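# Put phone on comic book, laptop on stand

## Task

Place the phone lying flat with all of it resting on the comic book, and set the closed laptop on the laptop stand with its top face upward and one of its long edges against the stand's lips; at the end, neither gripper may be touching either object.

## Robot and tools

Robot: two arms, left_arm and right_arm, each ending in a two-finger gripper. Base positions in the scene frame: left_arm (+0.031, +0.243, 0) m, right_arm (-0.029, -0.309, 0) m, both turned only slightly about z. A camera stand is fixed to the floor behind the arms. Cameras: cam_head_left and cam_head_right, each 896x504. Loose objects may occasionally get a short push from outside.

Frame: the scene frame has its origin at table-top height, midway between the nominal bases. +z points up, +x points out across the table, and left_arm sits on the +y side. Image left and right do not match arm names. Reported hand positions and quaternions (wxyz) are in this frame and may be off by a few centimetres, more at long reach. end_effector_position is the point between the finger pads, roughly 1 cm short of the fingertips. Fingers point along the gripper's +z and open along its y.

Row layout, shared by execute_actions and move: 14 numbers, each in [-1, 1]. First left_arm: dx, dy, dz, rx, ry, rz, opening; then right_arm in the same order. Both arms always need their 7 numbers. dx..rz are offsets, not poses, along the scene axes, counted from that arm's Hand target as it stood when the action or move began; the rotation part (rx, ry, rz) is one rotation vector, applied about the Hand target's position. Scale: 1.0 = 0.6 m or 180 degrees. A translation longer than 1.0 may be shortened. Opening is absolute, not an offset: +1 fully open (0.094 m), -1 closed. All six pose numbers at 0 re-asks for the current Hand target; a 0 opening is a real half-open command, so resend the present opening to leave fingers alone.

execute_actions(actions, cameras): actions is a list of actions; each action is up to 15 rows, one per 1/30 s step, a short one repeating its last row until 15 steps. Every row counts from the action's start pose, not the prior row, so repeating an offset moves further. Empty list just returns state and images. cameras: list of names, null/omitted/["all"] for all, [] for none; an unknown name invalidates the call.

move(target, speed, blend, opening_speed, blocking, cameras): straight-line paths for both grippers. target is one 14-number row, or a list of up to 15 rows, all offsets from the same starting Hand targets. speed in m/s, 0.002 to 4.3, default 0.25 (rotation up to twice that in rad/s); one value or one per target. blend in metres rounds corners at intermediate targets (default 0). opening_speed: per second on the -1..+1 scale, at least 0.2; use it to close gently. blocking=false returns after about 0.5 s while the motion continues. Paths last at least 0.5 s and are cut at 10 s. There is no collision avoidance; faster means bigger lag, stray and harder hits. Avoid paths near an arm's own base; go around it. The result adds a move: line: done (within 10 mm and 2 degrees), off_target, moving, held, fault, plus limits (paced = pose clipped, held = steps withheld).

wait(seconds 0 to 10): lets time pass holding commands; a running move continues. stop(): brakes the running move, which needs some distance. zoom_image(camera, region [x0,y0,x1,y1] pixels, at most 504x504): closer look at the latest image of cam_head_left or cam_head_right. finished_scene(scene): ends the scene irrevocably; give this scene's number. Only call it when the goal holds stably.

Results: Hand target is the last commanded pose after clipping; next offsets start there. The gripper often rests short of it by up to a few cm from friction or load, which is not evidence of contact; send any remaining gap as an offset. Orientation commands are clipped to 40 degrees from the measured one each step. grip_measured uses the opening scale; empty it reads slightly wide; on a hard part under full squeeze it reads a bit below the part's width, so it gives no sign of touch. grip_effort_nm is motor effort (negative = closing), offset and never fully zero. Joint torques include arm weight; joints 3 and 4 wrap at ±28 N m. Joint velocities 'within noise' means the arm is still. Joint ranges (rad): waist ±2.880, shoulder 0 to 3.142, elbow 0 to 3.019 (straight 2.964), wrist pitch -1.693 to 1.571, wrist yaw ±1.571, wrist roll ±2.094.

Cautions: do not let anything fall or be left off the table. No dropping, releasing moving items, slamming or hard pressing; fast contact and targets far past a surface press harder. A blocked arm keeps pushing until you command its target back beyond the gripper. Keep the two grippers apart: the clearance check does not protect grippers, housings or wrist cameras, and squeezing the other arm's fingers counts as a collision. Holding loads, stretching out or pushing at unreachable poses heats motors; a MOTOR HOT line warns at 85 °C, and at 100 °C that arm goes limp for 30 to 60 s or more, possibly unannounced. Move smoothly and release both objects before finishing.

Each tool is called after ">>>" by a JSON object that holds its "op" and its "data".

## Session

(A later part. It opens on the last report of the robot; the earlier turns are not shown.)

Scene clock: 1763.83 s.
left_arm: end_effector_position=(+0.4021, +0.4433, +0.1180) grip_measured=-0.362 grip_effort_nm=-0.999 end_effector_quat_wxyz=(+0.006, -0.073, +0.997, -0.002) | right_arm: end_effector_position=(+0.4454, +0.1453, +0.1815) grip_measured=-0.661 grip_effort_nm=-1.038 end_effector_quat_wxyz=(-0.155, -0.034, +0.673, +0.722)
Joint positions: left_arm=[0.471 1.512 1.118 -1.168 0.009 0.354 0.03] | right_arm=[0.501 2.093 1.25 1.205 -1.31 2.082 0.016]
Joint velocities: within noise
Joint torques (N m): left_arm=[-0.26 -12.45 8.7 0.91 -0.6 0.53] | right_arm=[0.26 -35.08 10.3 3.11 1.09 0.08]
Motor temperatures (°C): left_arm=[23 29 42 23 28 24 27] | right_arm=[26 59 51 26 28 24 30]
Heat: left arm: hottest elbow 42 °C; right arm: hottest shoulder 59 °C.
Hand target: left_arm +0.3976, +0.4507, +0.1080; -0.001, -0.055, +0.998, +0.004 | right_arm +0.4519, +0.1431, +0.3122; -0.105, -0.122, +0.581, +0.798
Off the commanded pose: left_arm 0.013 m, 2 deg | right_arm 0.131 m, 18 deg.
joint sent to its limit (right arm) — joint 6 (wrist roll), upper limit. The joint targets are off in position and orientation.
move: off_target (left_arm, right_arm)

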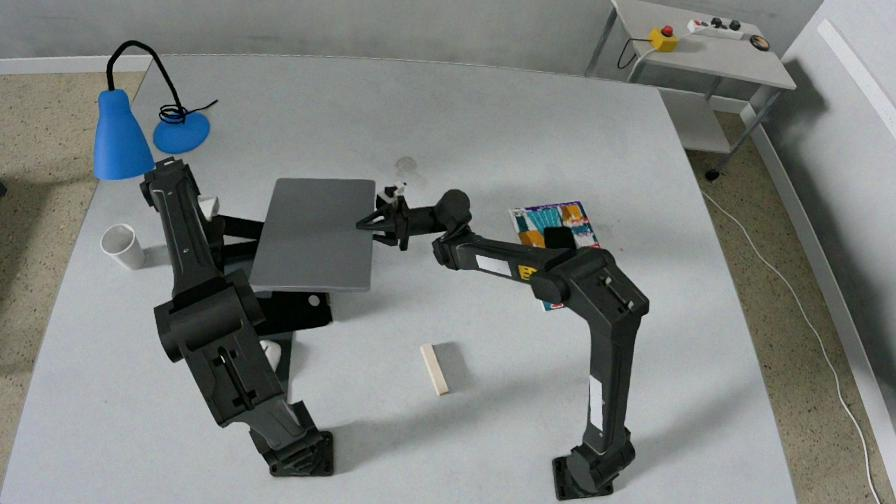

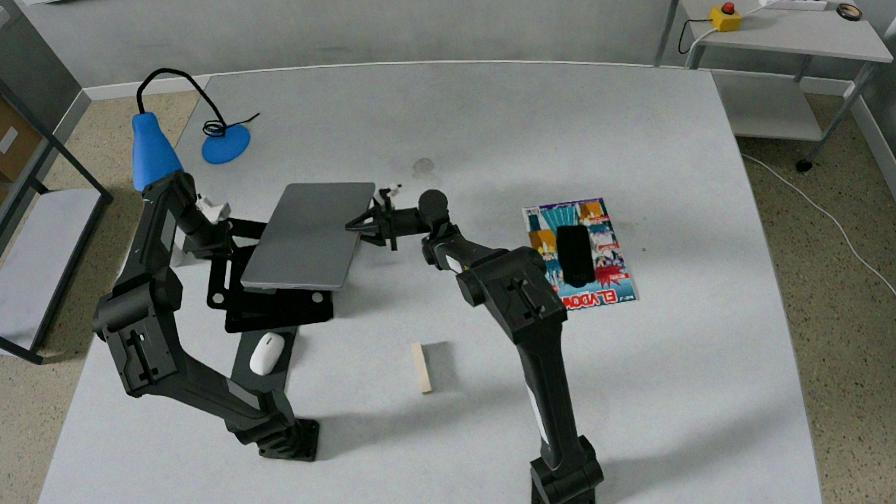

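>>> {"op": "move", "data": {"target": [[0,0,0,0,0,-0.061,-0.65,0,0,0,0,0,0,-0.95],[0.1,0,0,0,0,-0.065,-0.65,0,0,0,0,0,0,-0.95]], "speed": 0.08, "cameras": ["cam_head_left","cam_head_right"]}}

>>> {"op": "zoom_image", "data": {"camera": "cam_head_right", "region": [150, 150, 390, 350]}}

>>> {"op": "zoom_image", "data": {"camera": "cam_head_left", "region": [180, 160, 420, 360]}}

Scene clock: 1782.10 s.
left_arm: end_effector_position=(+0.4301, +0.4459, +0.1169) grip_measured=-0.380 grip_effort_nm=-1.004 end_effector_quat_wxyz=(-0.005, +0.035, +0.999, -0.005) | right_arm: end_effector_position=(+0.4436, +0.1443, +0.1797) grip_measured=-0.661 grip_effort_nm=-1.038 end_effector_quat_wxyz=(-0.155, -0.033, +0.673, +0.722)
Joint positions: left_arm=[0.444 1.591 1.208 -1.202 0.004 0.544 0.029] | right_arm=[0.501 2.093 1.243 1.209 -1.31 2.082 0.016]
Joint velocities: within noise
Joint torques (N m): left_arm=[-3.19 -10.46 14.17 1.24 -0.43 0.04] | right_arm=[0.21 -35.19 10.62 2.99 1.08 0.1]
Motor temperatures (°C): left_arm=[23 29 41 24 29 24 27] | right_arm=[26 56 51 26 28 24 30]
Heat: left arm: hottest elbow 41 °C; right arm: hottest shoulder 56 °C.
Hand target: left_arm +0.4577, +0.4509, +0.1081; +0.000, +0.047, +0.999, +0.004 | right_arm +0.4519, +0.1430, +0.3122; -0.105, -0.122, +0.581, +0.798
Off the commanded pose: left_arm 0.029 m, 2 deg | right_arm 0.133 m, 18 deg.
joint sent to its limit (right arm) — joint 6 (wrist roll), upper limit. The joint targets are off in position and orientation.
move: off_target (left_arm, right_arm)

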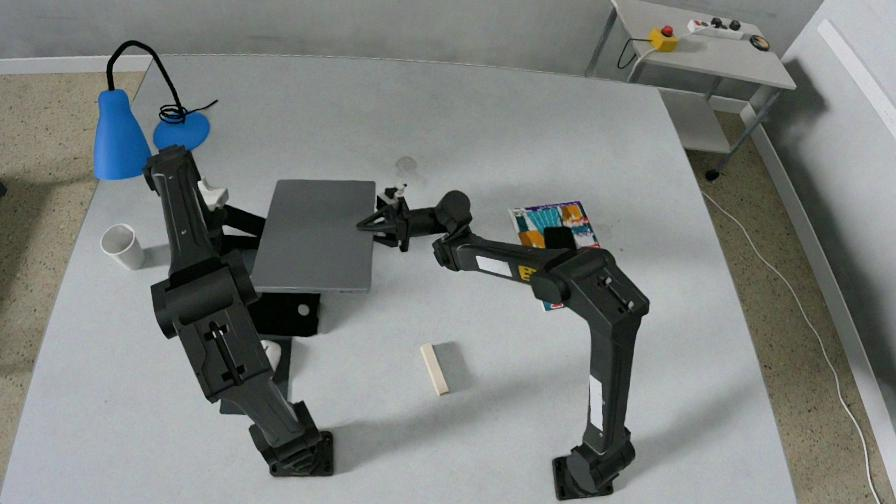

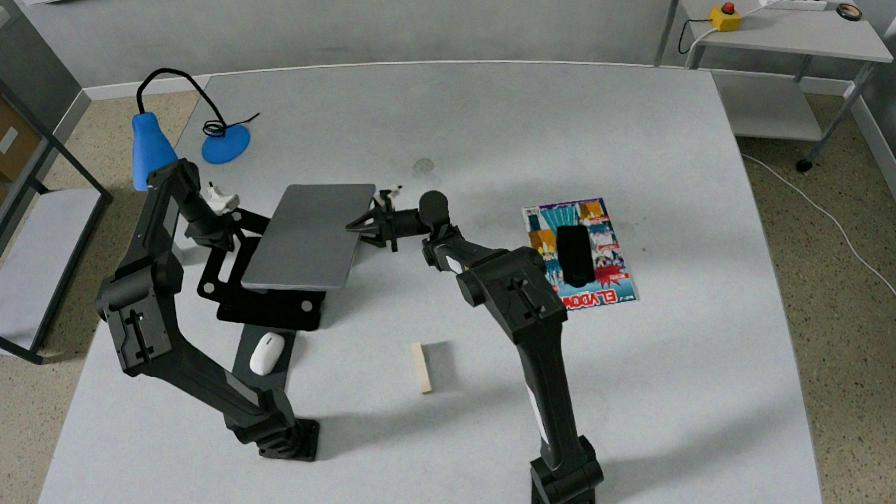

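Scaled by 2.100.

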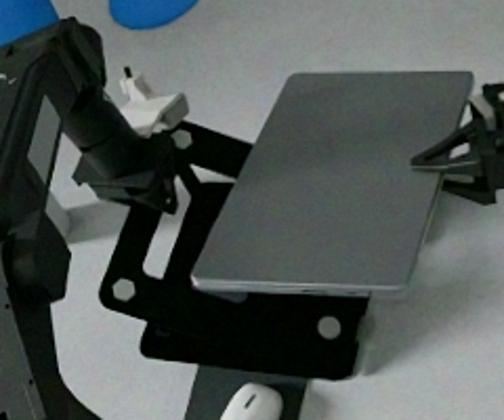

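Scaled by 2.100.

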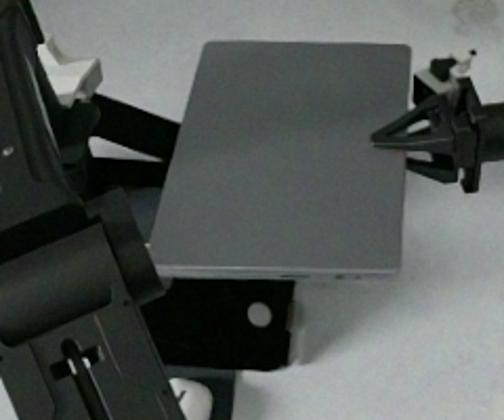

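>>> {"op": "move", "data": {"target": [[0,0,0,0,0,0,0.1,0,0,0,0,0,0,-0.95],[0,0,0.2,0,0,0,0.1,0,0,0.03,0,0,0,-0.95],[-0.08,0.2,0.28,0,0,0,0.1,0,0.02,0.05,0,0,0,-0.95]], "speed": [0.1,0.15,0.15], "cameras": ["cam_head_left","cam_head_right"]}}

>>> {"op": "zoom_image", "data": {"camera": "cam_head_right", "region": [150, 150, 390, 350]}}

Scene clock: 1794.47 s.
left_arm: end_effector_position=(+0.3985, +0.5576, +0.2543) grip_measured=+0.098 grip_effort_nm=0.129 end_effector_quat_wxyz=(-0.019, +0.046, +0.999, -0.011) | right_arm: end_effector_position=(+0.4454, +0.1446, +0.1986) grip_measured=-0.661 grip_effort_nm=-1.038 end_effector_quat_wxyz=(-0.154, -0.026, +0.673, +0.723)
Joint positions: left_arm=[0.677 1.632 1.626 -1.607 -0.01 0.797 0.052] | right_arm=[0.501 2.054 1.243 1.163 -1.297 2.082 0.016]
Joint velocities: within noise
Joint torques (N m): left_arm=[-1.44 -15.38 16.85 -0.16 0.16 0.1] | right_arm=[1.32 -35.02 12.85 2.4 1.13 0.09]
Motor temperatures (°C): left_arm=[23 29 42 24 28 24 27] | right_arm=[26 58 52 26 28 24 30]
Heat: left arm: hottest elbow 42 °C; right arm: hottest shoulder 58 °C.
Hand target: left_arm +0.4097, +0.5708, +0.2761; +0.000, +0.047, +0.999, +0.004 | right_arm +0.4519, +0.1550, +0.3421; -0.105, -0.122, +0.581, +0.798
Off the commanded pose: left_arm 0.028 m, 3 deg | right_arm 0.144 m, 18 deg.
joint sent to its limit (right arm) — joint 6 (wrist roll), upper limit. The joint targets are off in position and orientation.
move: off_target (left_arm, right_arm)

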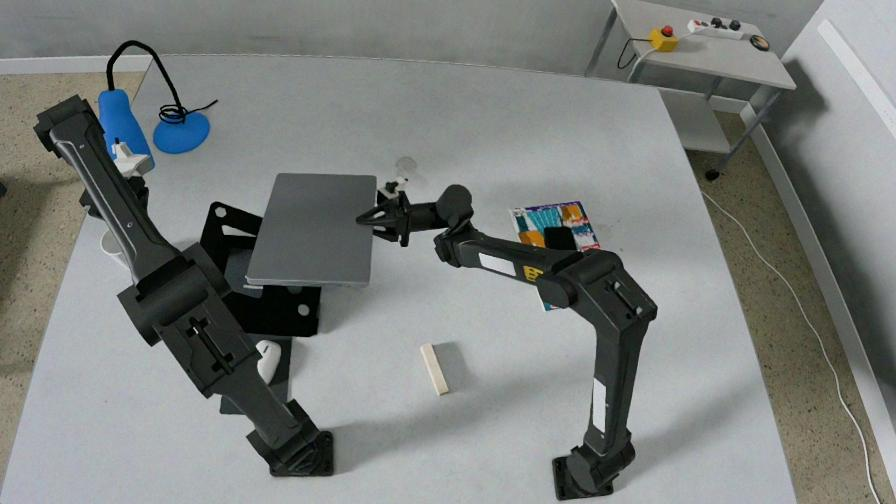

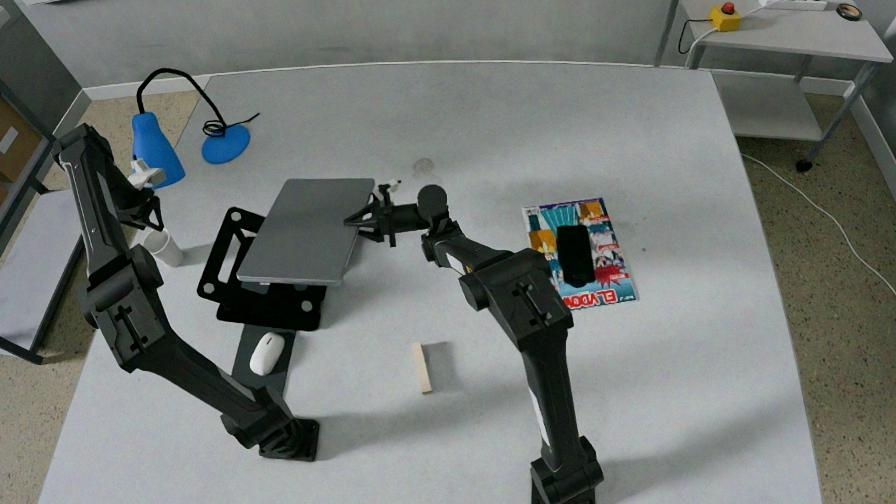

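Scaled by 2.100.

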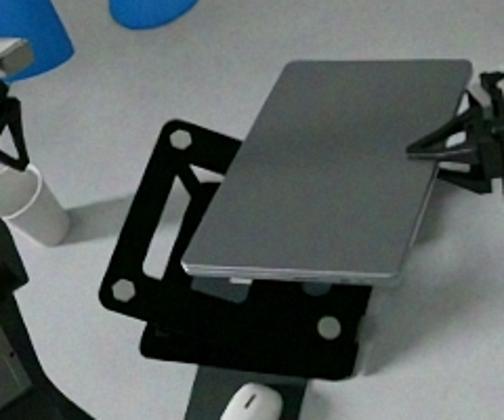

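>>> {"op": "move", "data": {"target": [0,0,0,0,0,0,0.1,0.01,0.215,0.02,0,0,0,-0.95], "speed": 0.1, "cameras": ["cam_head_left","cam_head_right"]}}

>>> {"op": "zoom_image", "data": {"camera": "cam_head_right", "region": [150, 150, 390, 350]}}

>>> {"op": "zoom_image", "data": {"camera": "cam_head_left", "region": [180, 160, 420, 360]}}

Scene clock: 1805.67 s.
left_arm: end_effector_position=(+0.3984, +0.5576, +0.2543) grip_measured=+0.098 grip_effort_nm=0.129 end_effector_quat_wxyz=(-0.019, +0.046, +0.999, -0.011) | right_arm: end_effector_position=(+0.4331, +0.2543, +0.1948) grip_measured=-0.661 grip_effort_nm=-1.043 end_effector_quat_wxyz=(-0.178, -0.017, +0.660, +0.730)
Joint positions: left_arm=[0.677 1.632 1.626 -1.607 -0.01 0.797 0.052] | right_arm=[0.66 2.167 1.431 1.059 -1.152 2.082 0.016]
Joint velocities: within noise
Joint torques (N m): left_arm=[-1.26 -15.85 16.91 -0.28 0.14 0.11] | right_arm=[1.14 -32.62 18.44 2.96 0.89 0.1]
Motor temperatures (°C): left_arm=[23 29 44 23 28 24 27] | right_arm=[26 62 55 26 28 24 30]
Heat: left arm: hottest elbow 44 °C; right arm: hottest shoulder 62 °C.
Hand target: left_arm +0.4097, +0.5708, +0.2761; +0.000, +0.047, +0.999, +0.004 | right_arm +0.4581, +0.2839, +0.3543; -0.105, -0.122, +0.581, +0.798
Off the commanded pose: left_arm 0.028 m, 3 deg | right_arm 0.164 m, 19 deg.
joint sent to its limit (right arm) — joint 6 (wrist roll), upper limit. The joint targets are off in position and orientation.
move: off_target (left_arm, right_arm)

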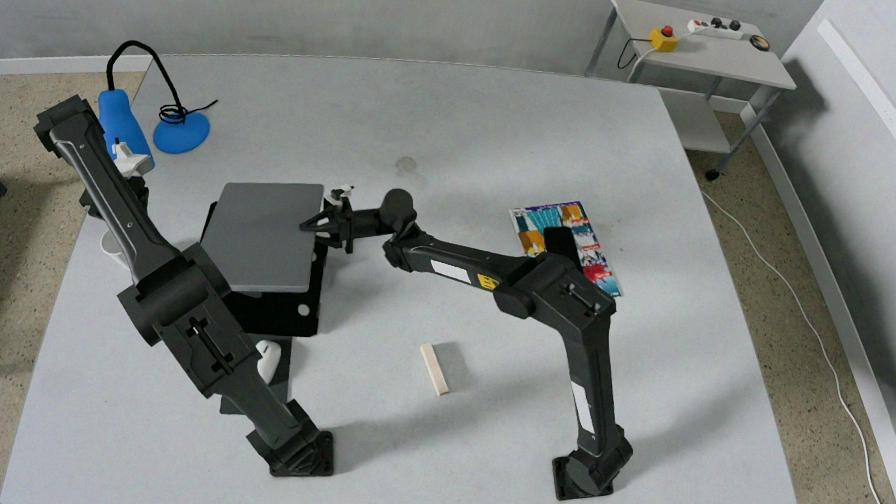

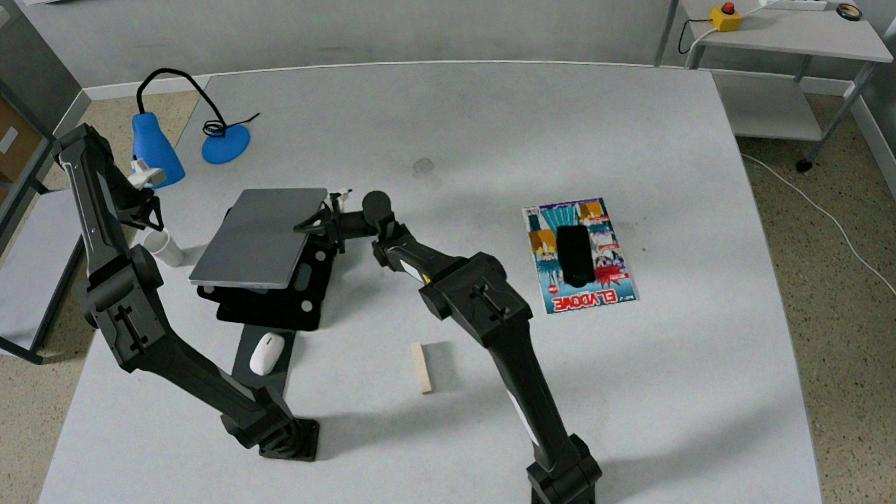

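Scaled by 2.100.

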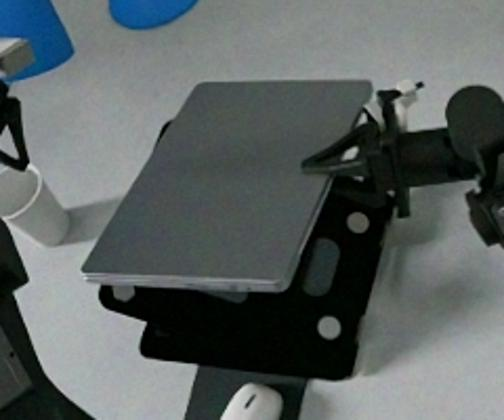

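Scaled by 2.100.

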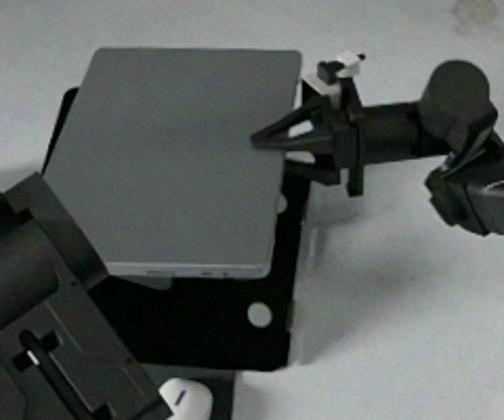

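>>> {"op": "move", "data": {"target": [[0,0.04,0,0,0,0,0.1,0,0.055,0,0,0,0,-0.95],[0,0.04,0,0,0,0,0.1,0,0.055,-0.08,0,0,0,-0.95]], "speed": 0.08, "cameras": ["cam_head_left","cam_head_right"]}}

>>> {"op": "zoom_image", "data": {"camera": "cam_head_right", "region": [150, 150, 390, 350]}}

>>> {"op": "zoom_image", "data": {"camera": "cam_head_left", "region": [180, 160, 420, 360]}}

Scene clock: 1834.30 s.
left_arm: end_effector_position=(+0.4013, +0.5787, +0.2550) grip_measured=+0.098 grip_effort_nm=0.129 end_effector_quat_wxyz=(-0.018, +0.049, +0.999, -0.011) | right_arm: end_effector_position=(+0.4396, +0.2910, +0.1813) grip_measured=-0.661 grip_effort_nm=-1.038 end_effector_quat_wxyz=(-0.166, -0.036, +0.647, +0.743)
Joint positions: left_arm=[0.705 1.674 1.681 -1.619 -0.01 0.832 0.052] | right_arm=[0.697 2.267 1.552 1.088 -1.117 2.072 0.016]
Joint velocities: within noise
Joint torques (N m): left_arm=[-0.38 -16.32 16.62 -0.16 0.14 0.08] | right_arm=[1.2 -31.62 17.44 3.51 0.84 0.2]
Motor temperatures (°C): left_arm=[23 29 46 23 28 24 27] | right_arm=[26 59 61 26 28 23 30]
Heat: left arm: hottest elbow 46 °C; right arm: hottest elbow 61 °C.
Hand target: left_arm +0.4097, +0.5948, +0.2760; +0.000, +0.047, +0.999, +0.004 | right_arm +0.4578, +0.3171, +0.3062; -0.105, -0.122, +0.581, +0.798
Off the commanded pose: left_arm 0.028 m, 3 deg | right_arm 0.129 m, 16 deg.
joint sent to its limit (right arm) — joint 6 (wrist roll), upper limit. The joint targets are off in position, not in orientation.
move: off_target (left_arm, right_arm)

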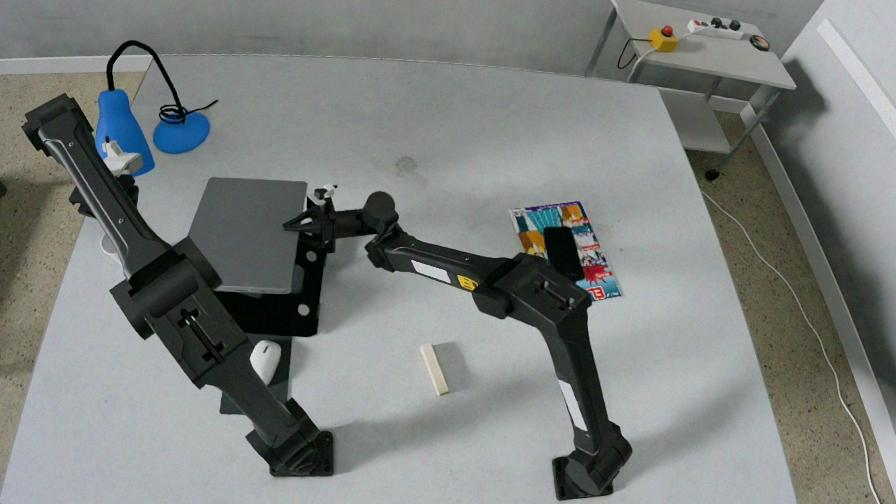

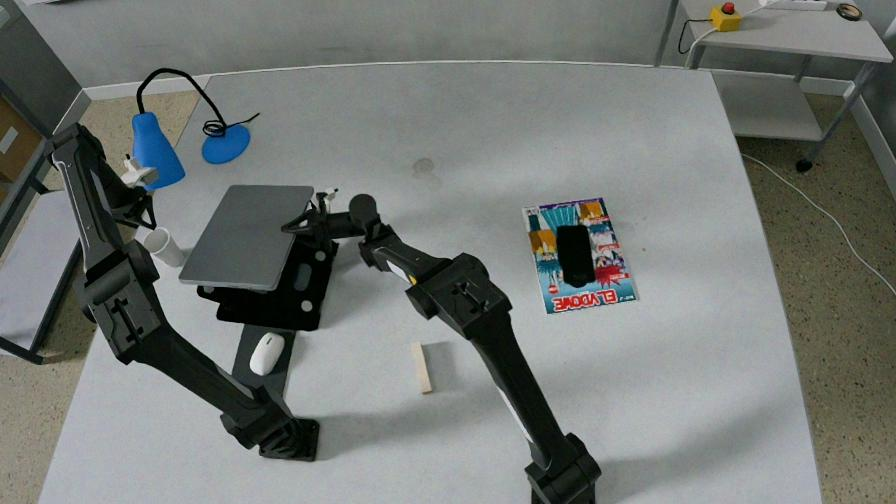

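Scaled by 2.100.

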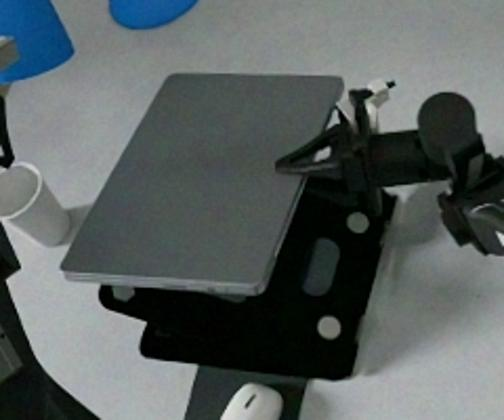

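Scaled by 2.100.

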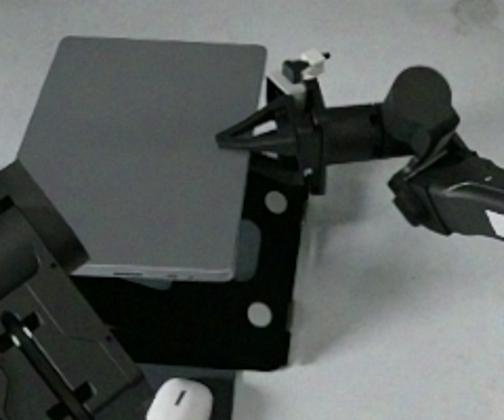

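>>> {"op": "move", "data": {"target": [0,0,0,0,0,0,0.1,0,0,-0.1,0,0,0,-0.95], "speed": 0.07, "cameras": ["cam_head_left","cam_head_right"]}}

>>> {"op": "zoom_image", "data": {"camera": "cam_head_right", "region": [150, 150, 390, 350]}}

>>> {"op": "zoom_image", "data": {"camera": "cam_head_left", "region": [180, 160, 420, 360]}}

Scene clock: 1838.60 s.
left_arm: end_effector_position=(+0.4012, +0.5786, +0.2551) grip_measured=+0.098 grip_effort_nm=0.129 end_effector_quat_wxyz=(-0.018, +0.049, +0.999, -0.011) | right_arm: end_effector_position=(+0.4425, +0.2935, +0.1579) grip_measured=-0.661 grip_effort_nm=-1.038 end_effector_quat_wxyz=(-0.137, -0.069, +0.633, +0.759)
Joint positions: left_arm=[0.705 1.674 1.681 -1.619 -0.01 0.833 0.052] | right_arm=[0.697 2.344 1.591 1.201 -1.118 2.048 0.016]
Joint velocities: within noise
Joint torques (N m): left_arm=[-0.03 -16.26 16.95 -0.18 0.11 0.1] | right_arm=[1.26 -29.33 15.24 2.55 0.91 0.39]
Motor temperatures (°C): left_arm=[23 29 46 23 28 24 27] | right_arm=[26 60 64 26 28 23 30]
Heat: left arm: hottest elbow 46 °C; right arm: hottest elbow 64 °C.
Hand target: left_arm +0.4097, +0.5948, +0.2760; +0.000, +0.047, +0.999, +0.004 | right_arm +0.4580, +0.3170, +0.2460; -0.105, -0.122, +0.581, +0.798
Off the commanded pose: left_arm 0.028 m, 3 deg | right_arm 0.093 m, 10 deg.
joint sent to its limit (right arm) — joint 6 (wrist roll), upper limit. The joint targets are off in position, not in orientation.
move: off_target (left_arm, right_arm)

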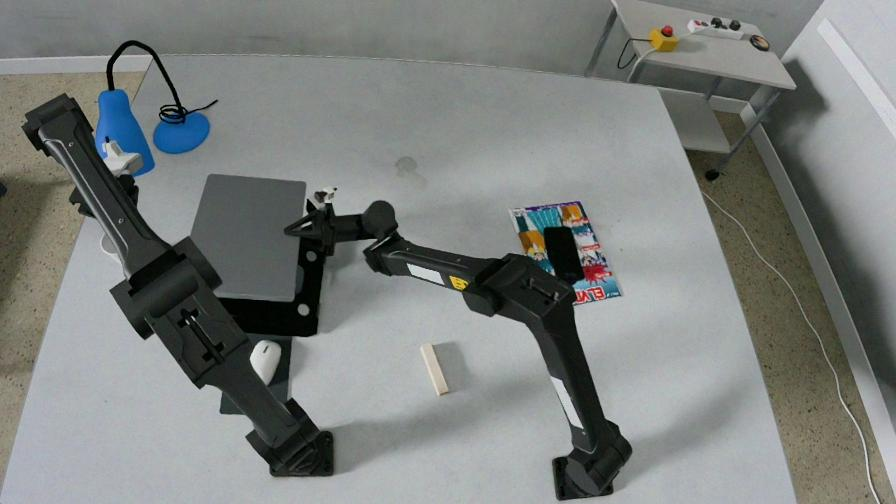

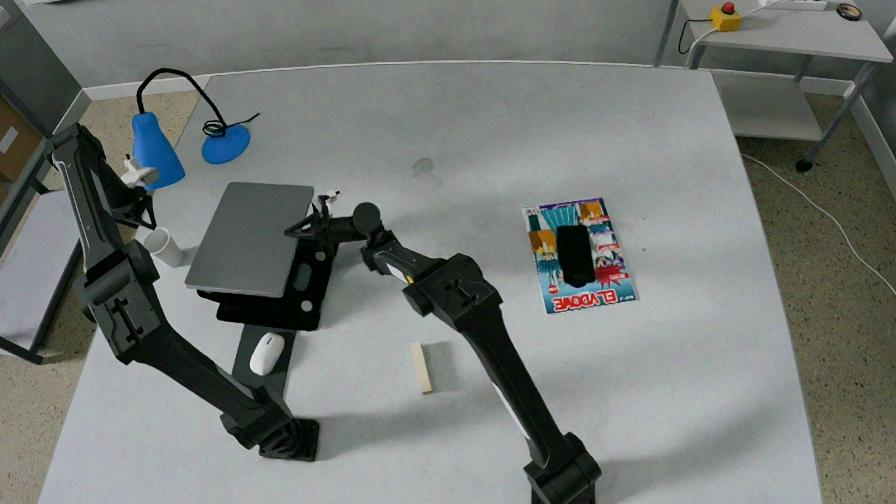

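Scaled by 2.100.

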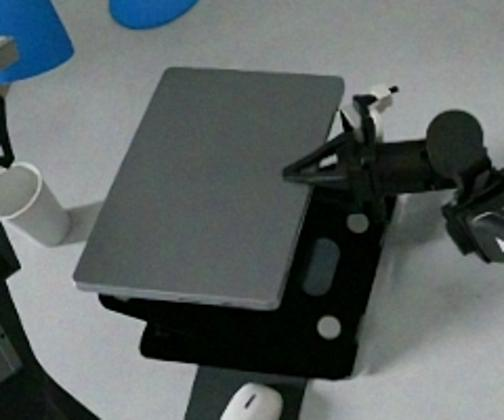

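Scaled by 2.100.

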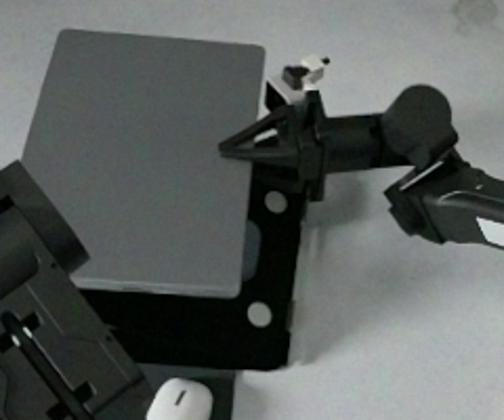

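>>> {"op": "move", "data": {"target": [0,0,0,0,0,0,0.1,0,0,-0.08,0,0,0,-0.95], "speed": 0.07, "cameras": ["cam_head_left","cam_head_right"]}}

>>> {"op": "zoom_image", "data": {"camera": "cam_head_right", "region": [150, 150, 390, 350]}}

>>> {"op": "zoom_image", "data": {"camera": "cam_head_left", "region": [180, 160, 420, 360]}}

Scene clock: 1843.23 s.
left_arm: end_effector_position=(+0.4012, +0.5786, +0.2551) grip_measured=+0.098 grip_effort_nm=0.125 end_effector_quat_wxyz=(-0.018, +0.049, +0.999, -0.011) | right_arm: end_effector_position=(+0.4453, +0.2957, +0.1388) grip_measured=-0.661 grip_effort_nm=-1.038 end_effector_quat_wxyz=(-0.112, -0.097, +0.619, +0.771)
Joint positions: left_arm=[0.705 1.674 1.681 -1.619 -0.01 0.833 0.052] | right_arm=[0.697 2.409 1.632 1.288 -1.116 2.026 0.016]
Joint velocities: within noise
Joint torques (N m): left_arm=[-0.44 -16.26 16.92 -0.13 0.17 0.09] | right_arm=[1.26 -28.22 13.78 1.51 0.92 0.62]
Motor temperatures (°C): left_arm=[23 29 46 23 28 24 27] | right_arm=[26 61 65 26 28 24 30]
Heat: left arm: hottest elbow 46 °C; right arm: hottest elbow 65 °C.
Hand target: left_arm +0.4097, +0.5948, +0.2760; +0.000, +0.047, +0.999, +0.004 | right_arm +0.4579, +0.3170, +0.1984; -0.105, -0.122, +0.581, +0.798
Off the commanded pose: left_arm 0.028 m, 3 deg | right_arm 0.064 m, 6 deg.
joint sent to its limit (right arm) — joint 6 (wrist roll), upper limit. The joint targets are off in position, not in orientation.
move: off_target (left_arm, right_arm)

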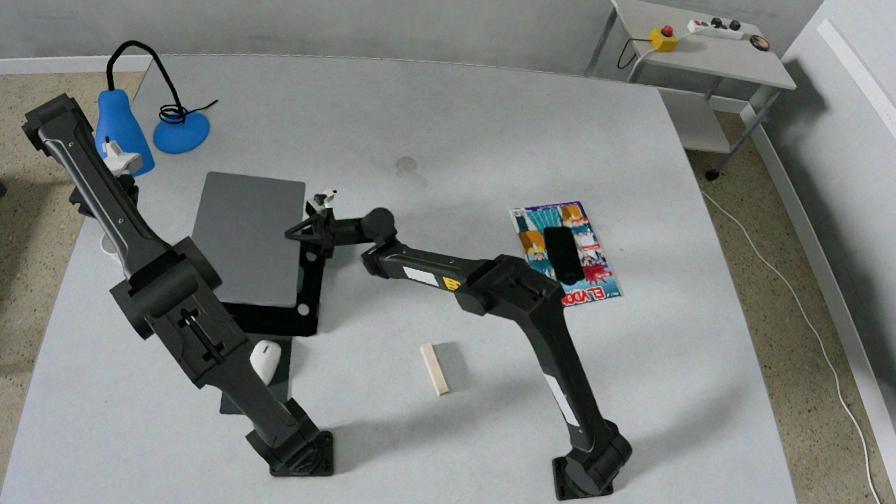

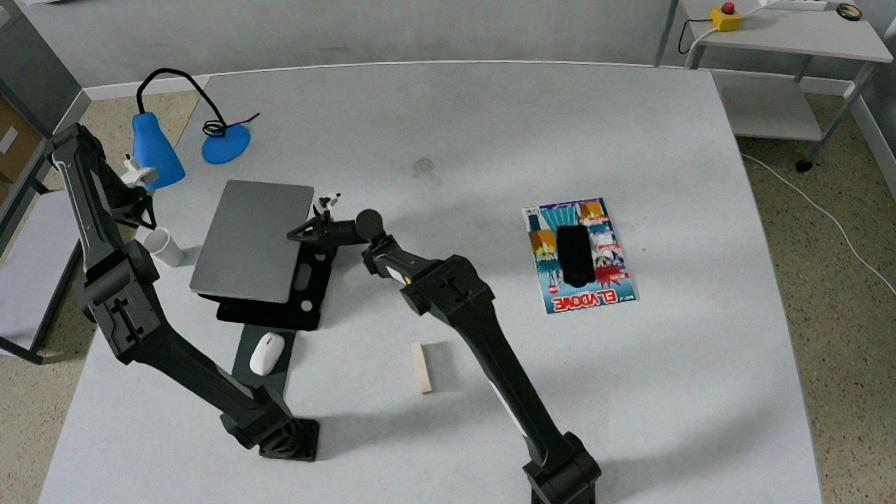

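Scaled by 2.100.

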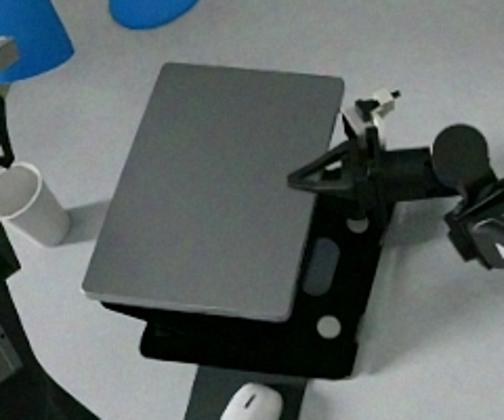

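Scaled by 2.100.

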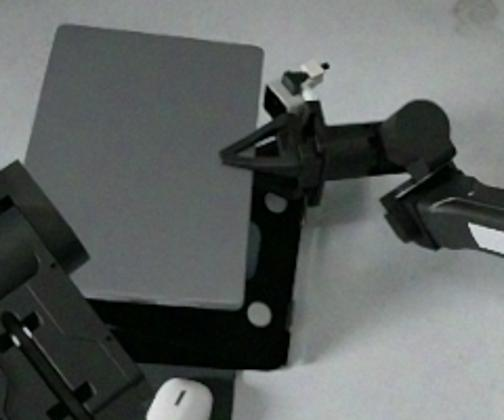

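>>> {"op": "move", "data": {"target": [0,0,0,0,0,0,0.1,0,0.01,-0.06,0,0,0,-0.95], "speed": 0.07, "cameras": ["cam_head_left","cam_head_right"]}}

>>> {"op": "zoom_image", "data": {"camera": "cam_head_right", "region": [150, 150, 390, 350]}}

>>> {"op": "zoom_image", "data": {"camera": "cam_head_left", "region": [180, 160, 420, 360]}}

Scene clock: 1853.07 s.
left_arm: end_effector_position=(+0.4012, +0.5786, +0.2551) grip_measured=+0.098 grip_effort_nm=0.129 end_effector_quat_wxyz=(-0.018, +0.049, +0.999, -0.011) | right_arm: end_effector_position=(+0.4505, +0.2999, +0.1246) grip_measured=-0.661 grip_effort_nm=-1.038 end_effector_quat_wxyz=(-0.092, -0.117, +0.607, +0.780)
Joint positions: left_arm=[0.705 1.674 1.681 -1.619 -0.01 0.833 0.052] | right_arm=[0.697 2.469 1.688 1.343 -1.114 2.012 0.016]
Joint velocities: within noise
Joint torques (N m): left_arm=[0.21 -16.15 17.1 -0.2 0.12 0.12] | right_arm=[1.73 -27.81 13 1.03 1.07 0.72]
Motor temperatures (°C): left_arm=[23 29 46 23 28 24 27] | right_arm=[26 62 64 26 28 24 30]
Heat: left arm: hottest elbow 46 °C; right arm: hottest elbow 64 °C.
Hand target: left_arm +0.4097, +0.5948, +0.2760; +0.000, +0.047, +0.999, +0.004 | right_arm +0.4579, +0.3230, +0.1623; -0.105, -0.122, +0.581, +0.798
Off the commanded pose: left_arm 0.028 m, 3 deg | right_arm 0.045 m, 4 deg.
joint sent to its limit (right arm) — joint 6 (wrist roll), upper limit. The joint targets are off in position, not in orientation.
move: off_target (left_arm, right_arm)

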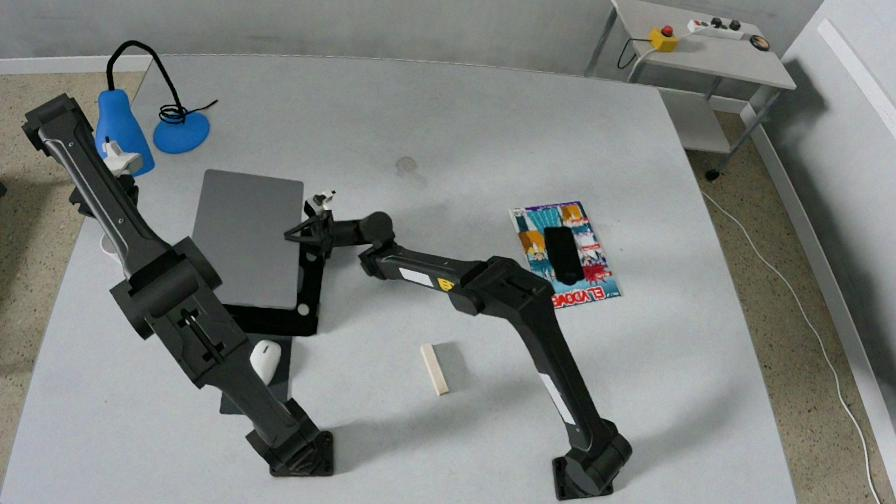

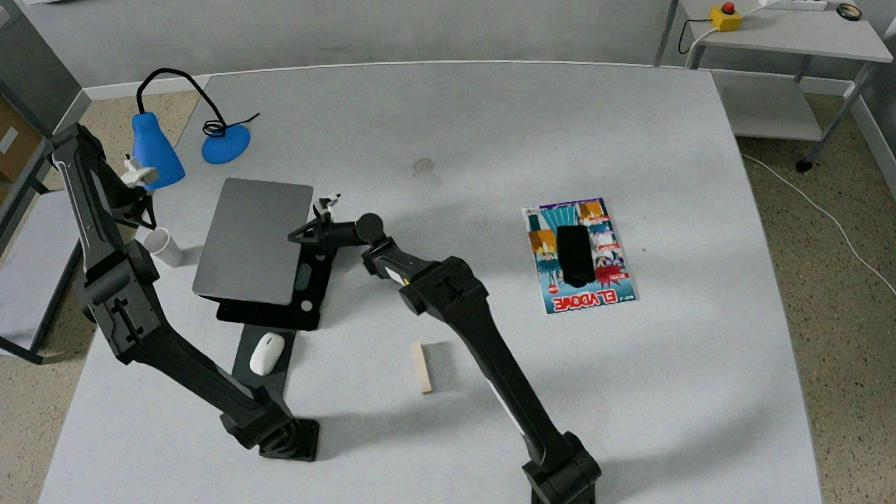

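Scaled by 2.100.

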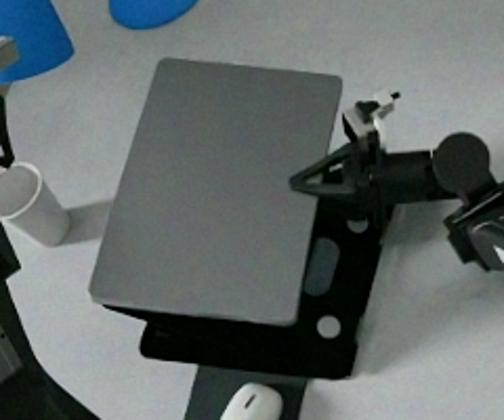

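Scaled by 2.100.

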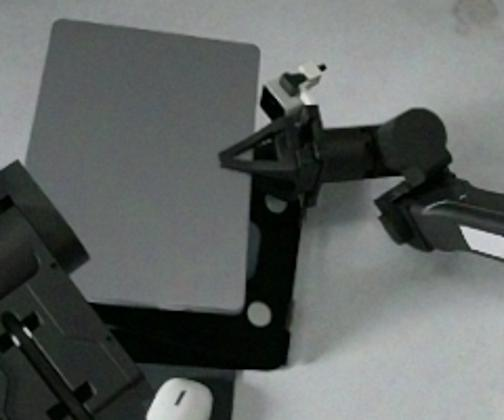

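>>> {"op": "move", "data": {"target": [[0,0,0,0,0,0,0.1,0,0,0.17,0,0,0,-0.95],[0,0,0,0,0,0,0.1,-0.045,0.005,0.17,0,0,-0.022,-0.95],[0,0,0,0,0,0,0.1,-0.045,0.005,0.02,0,0,-0.022,-0.95]], "speed": 0.08, "cameras": ["cam_head_left","cam_head_right"]}}

>>> {"op": "zoom_image", "data": {"camera": "cam_head_right", "region": [150, 150, 390, 350]}}

>>> {"op": "zoom_image", "data": {"camera": "cam_head_left", "region": [180, 160, 420, 360]}}

Scene clock: 1866.43 s.
left_arm: end_effector_position=(+0.4012, +0.5786, +0.2551) grip_measured=+0.098 grip_effort_nm=0.134 end_effector_quat_wxyz=(-0.018, +0.049, +0.999, -0.011) | right_arm: end_effector_position=(+0.4450, +0.3114, +0.1362) grip_measured=-0.661 grip_effort_nm=-1.043 end_effector_quat_wxyz=(-0.076, -0.077, +0.608, +0.787)
Joint positions: left_arm=[0.705 1.674 1.681 -1.619 -0.01 0.833 0.052] | right_arm=[0.725 2.418 1.627 1.276 -1.008 1.961 0.016]
Joint velocities: within noise
Joint torques (N m): left_arm=[-0.79 -16.32 16.87 -0.18 0.11 0.12] | right_arm=[2.43 -29.04 8.92 2.45 0.36 0.46]
Motor temperatures (°C): left_arm=[23 29 46 23 28 24 27] | right_arm=[26 61 63 26 28 24 30]
Heat: left arm: hottest elbow 46 °C; right arm: hottest elbow 63 °C.
Hand target: left_arm +0.4097, +0.5948, +0.2760; +0.000, +0.047, +0.999, +0.004 | right_arm +0.4311, +0.3260, +0.1742; -0.077, -0.101, +0.585, +0.801
Off the commanded pose: left_arm 0.028 m, 3 deg | right_arm 0.043 m, 4 deg.
move: off_target (left_arm, right_arm)

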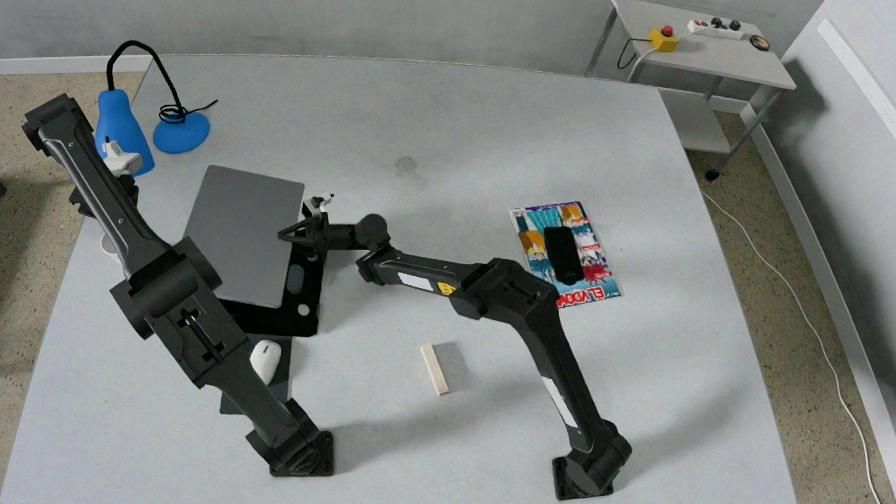

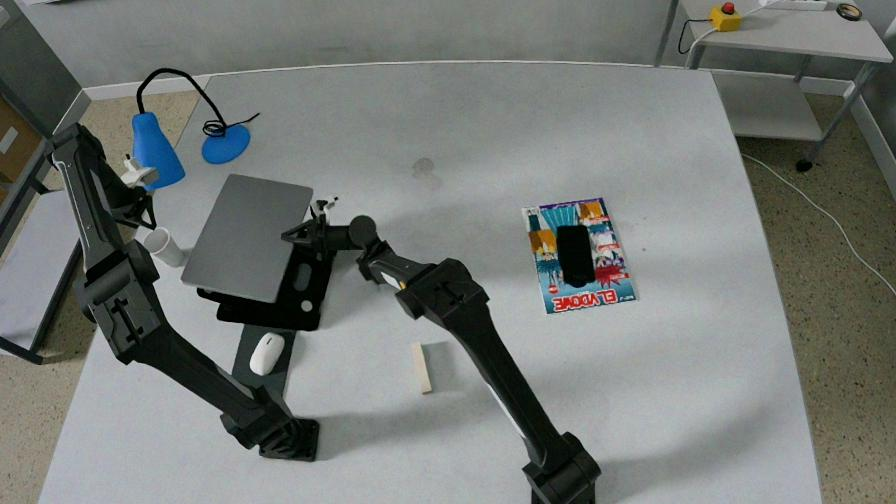

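Scaled by 2.100.

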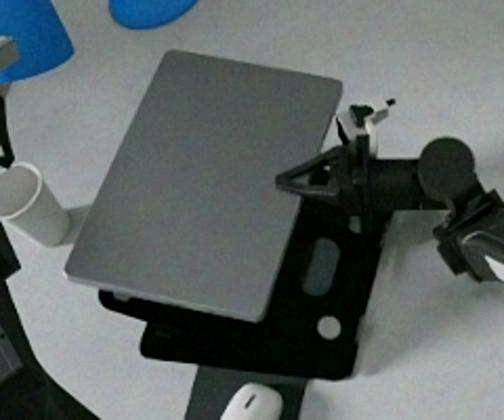

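Scaled by 2.100.

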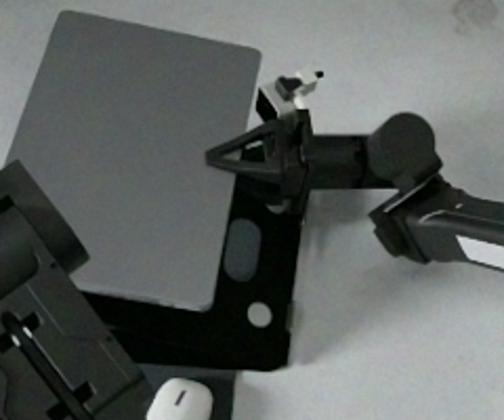

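>>> {"op": "move", "data": {"target": [[0,0,0,0,0,0,0.1,0,0,0.13,0,0,0,-0.95],[0,0,0,0,0,0,0.1,-0.04,-0.015,0.13,0,0,0.013,-0.95],[0,0,0,0,0,0,0.1,-0.04,-0.015,-0.02,0,0,0.013,-0.95]], "speed": 0.08, "cameras": ["cam_head_left","cam_head_right"]}}

>>> {"op": "zoom_image", "data": {"camera": "cam_head_right", "region": [150, 150, 390, 350]}}

>>> {"op": "zoom_image", "data": {"camera": "cam_head_left", "region": [180, 160, 420, 360]}}

Scene clock: 1872.87 s.
left_arm: end_effector_position=(+0.4012, +0.5786, +0.2551) grip_measured=+0.098 grip_effort_nm=0.129 end_effector_quat_wxyz=(-0.018, +0.049, +0.999, -0.011) | right_arm: end_effector_position=(+0.4223, +0.2997, +0.1282) grip_measured=-0.661 grip_effort_nm=-1.038 end_effector_quat_wxyz=(-0.080, -0.096, +0.603, +0.788)
Joint positions: left_arm=[0.705 1.674 1.681 -1.619 -0.01 0.833 0.052] | right_arm=[0.73 2.408 1.561 1.367 -1.034 1.972 0.016]
Joint velocities: within noise
Joint torques (N m): left_arm=[-0.38 -16.32 16.83 -0.01 0.15 0.11] | right_arm=[2.78 -27.4 8.64 2.04 0.38 0.61]
Motor temperatures (°C): left_arm=[23 29 47 23 28 24 27] | right_arm=[26 62 60 26 28 24 30]
Heat: left arm: hottest elbow 47 °C; right arm: hottest shoulder 62 °C.
Hand target: left_arm +0.4097, +0.5948, +0.2760; +0.000, +0.047, +0.999, +0.004 | right_arm +0.4069, +0.3171, +0.1624; -0.093, -0.114, +0.582, +0.799
Off the commanded pose: left_arm 0.028 m, 3 deg | right_arm 0.041 m, 4 deg.
move: off_target (left_arm, right_arm)

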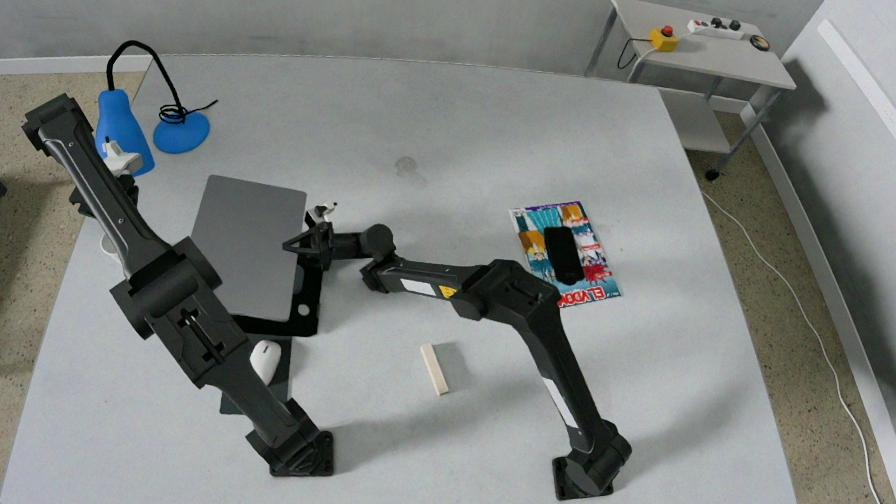

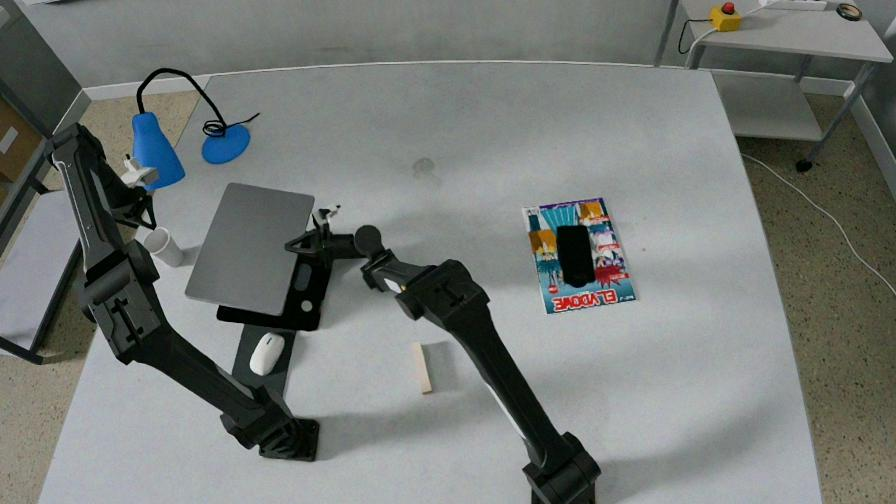

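Scaled by 2.100.

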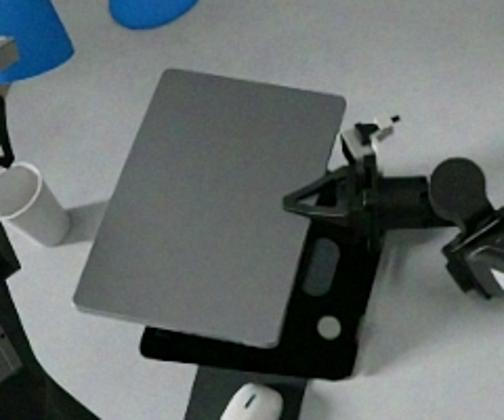

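Scaled by 2.100.

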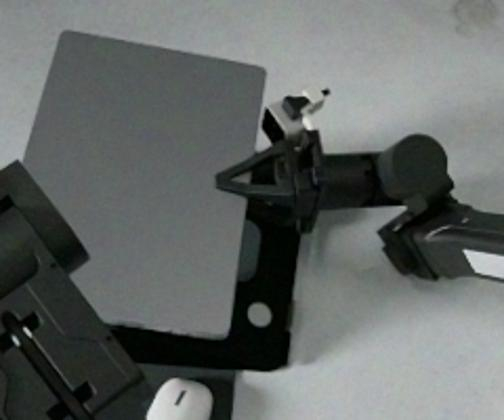

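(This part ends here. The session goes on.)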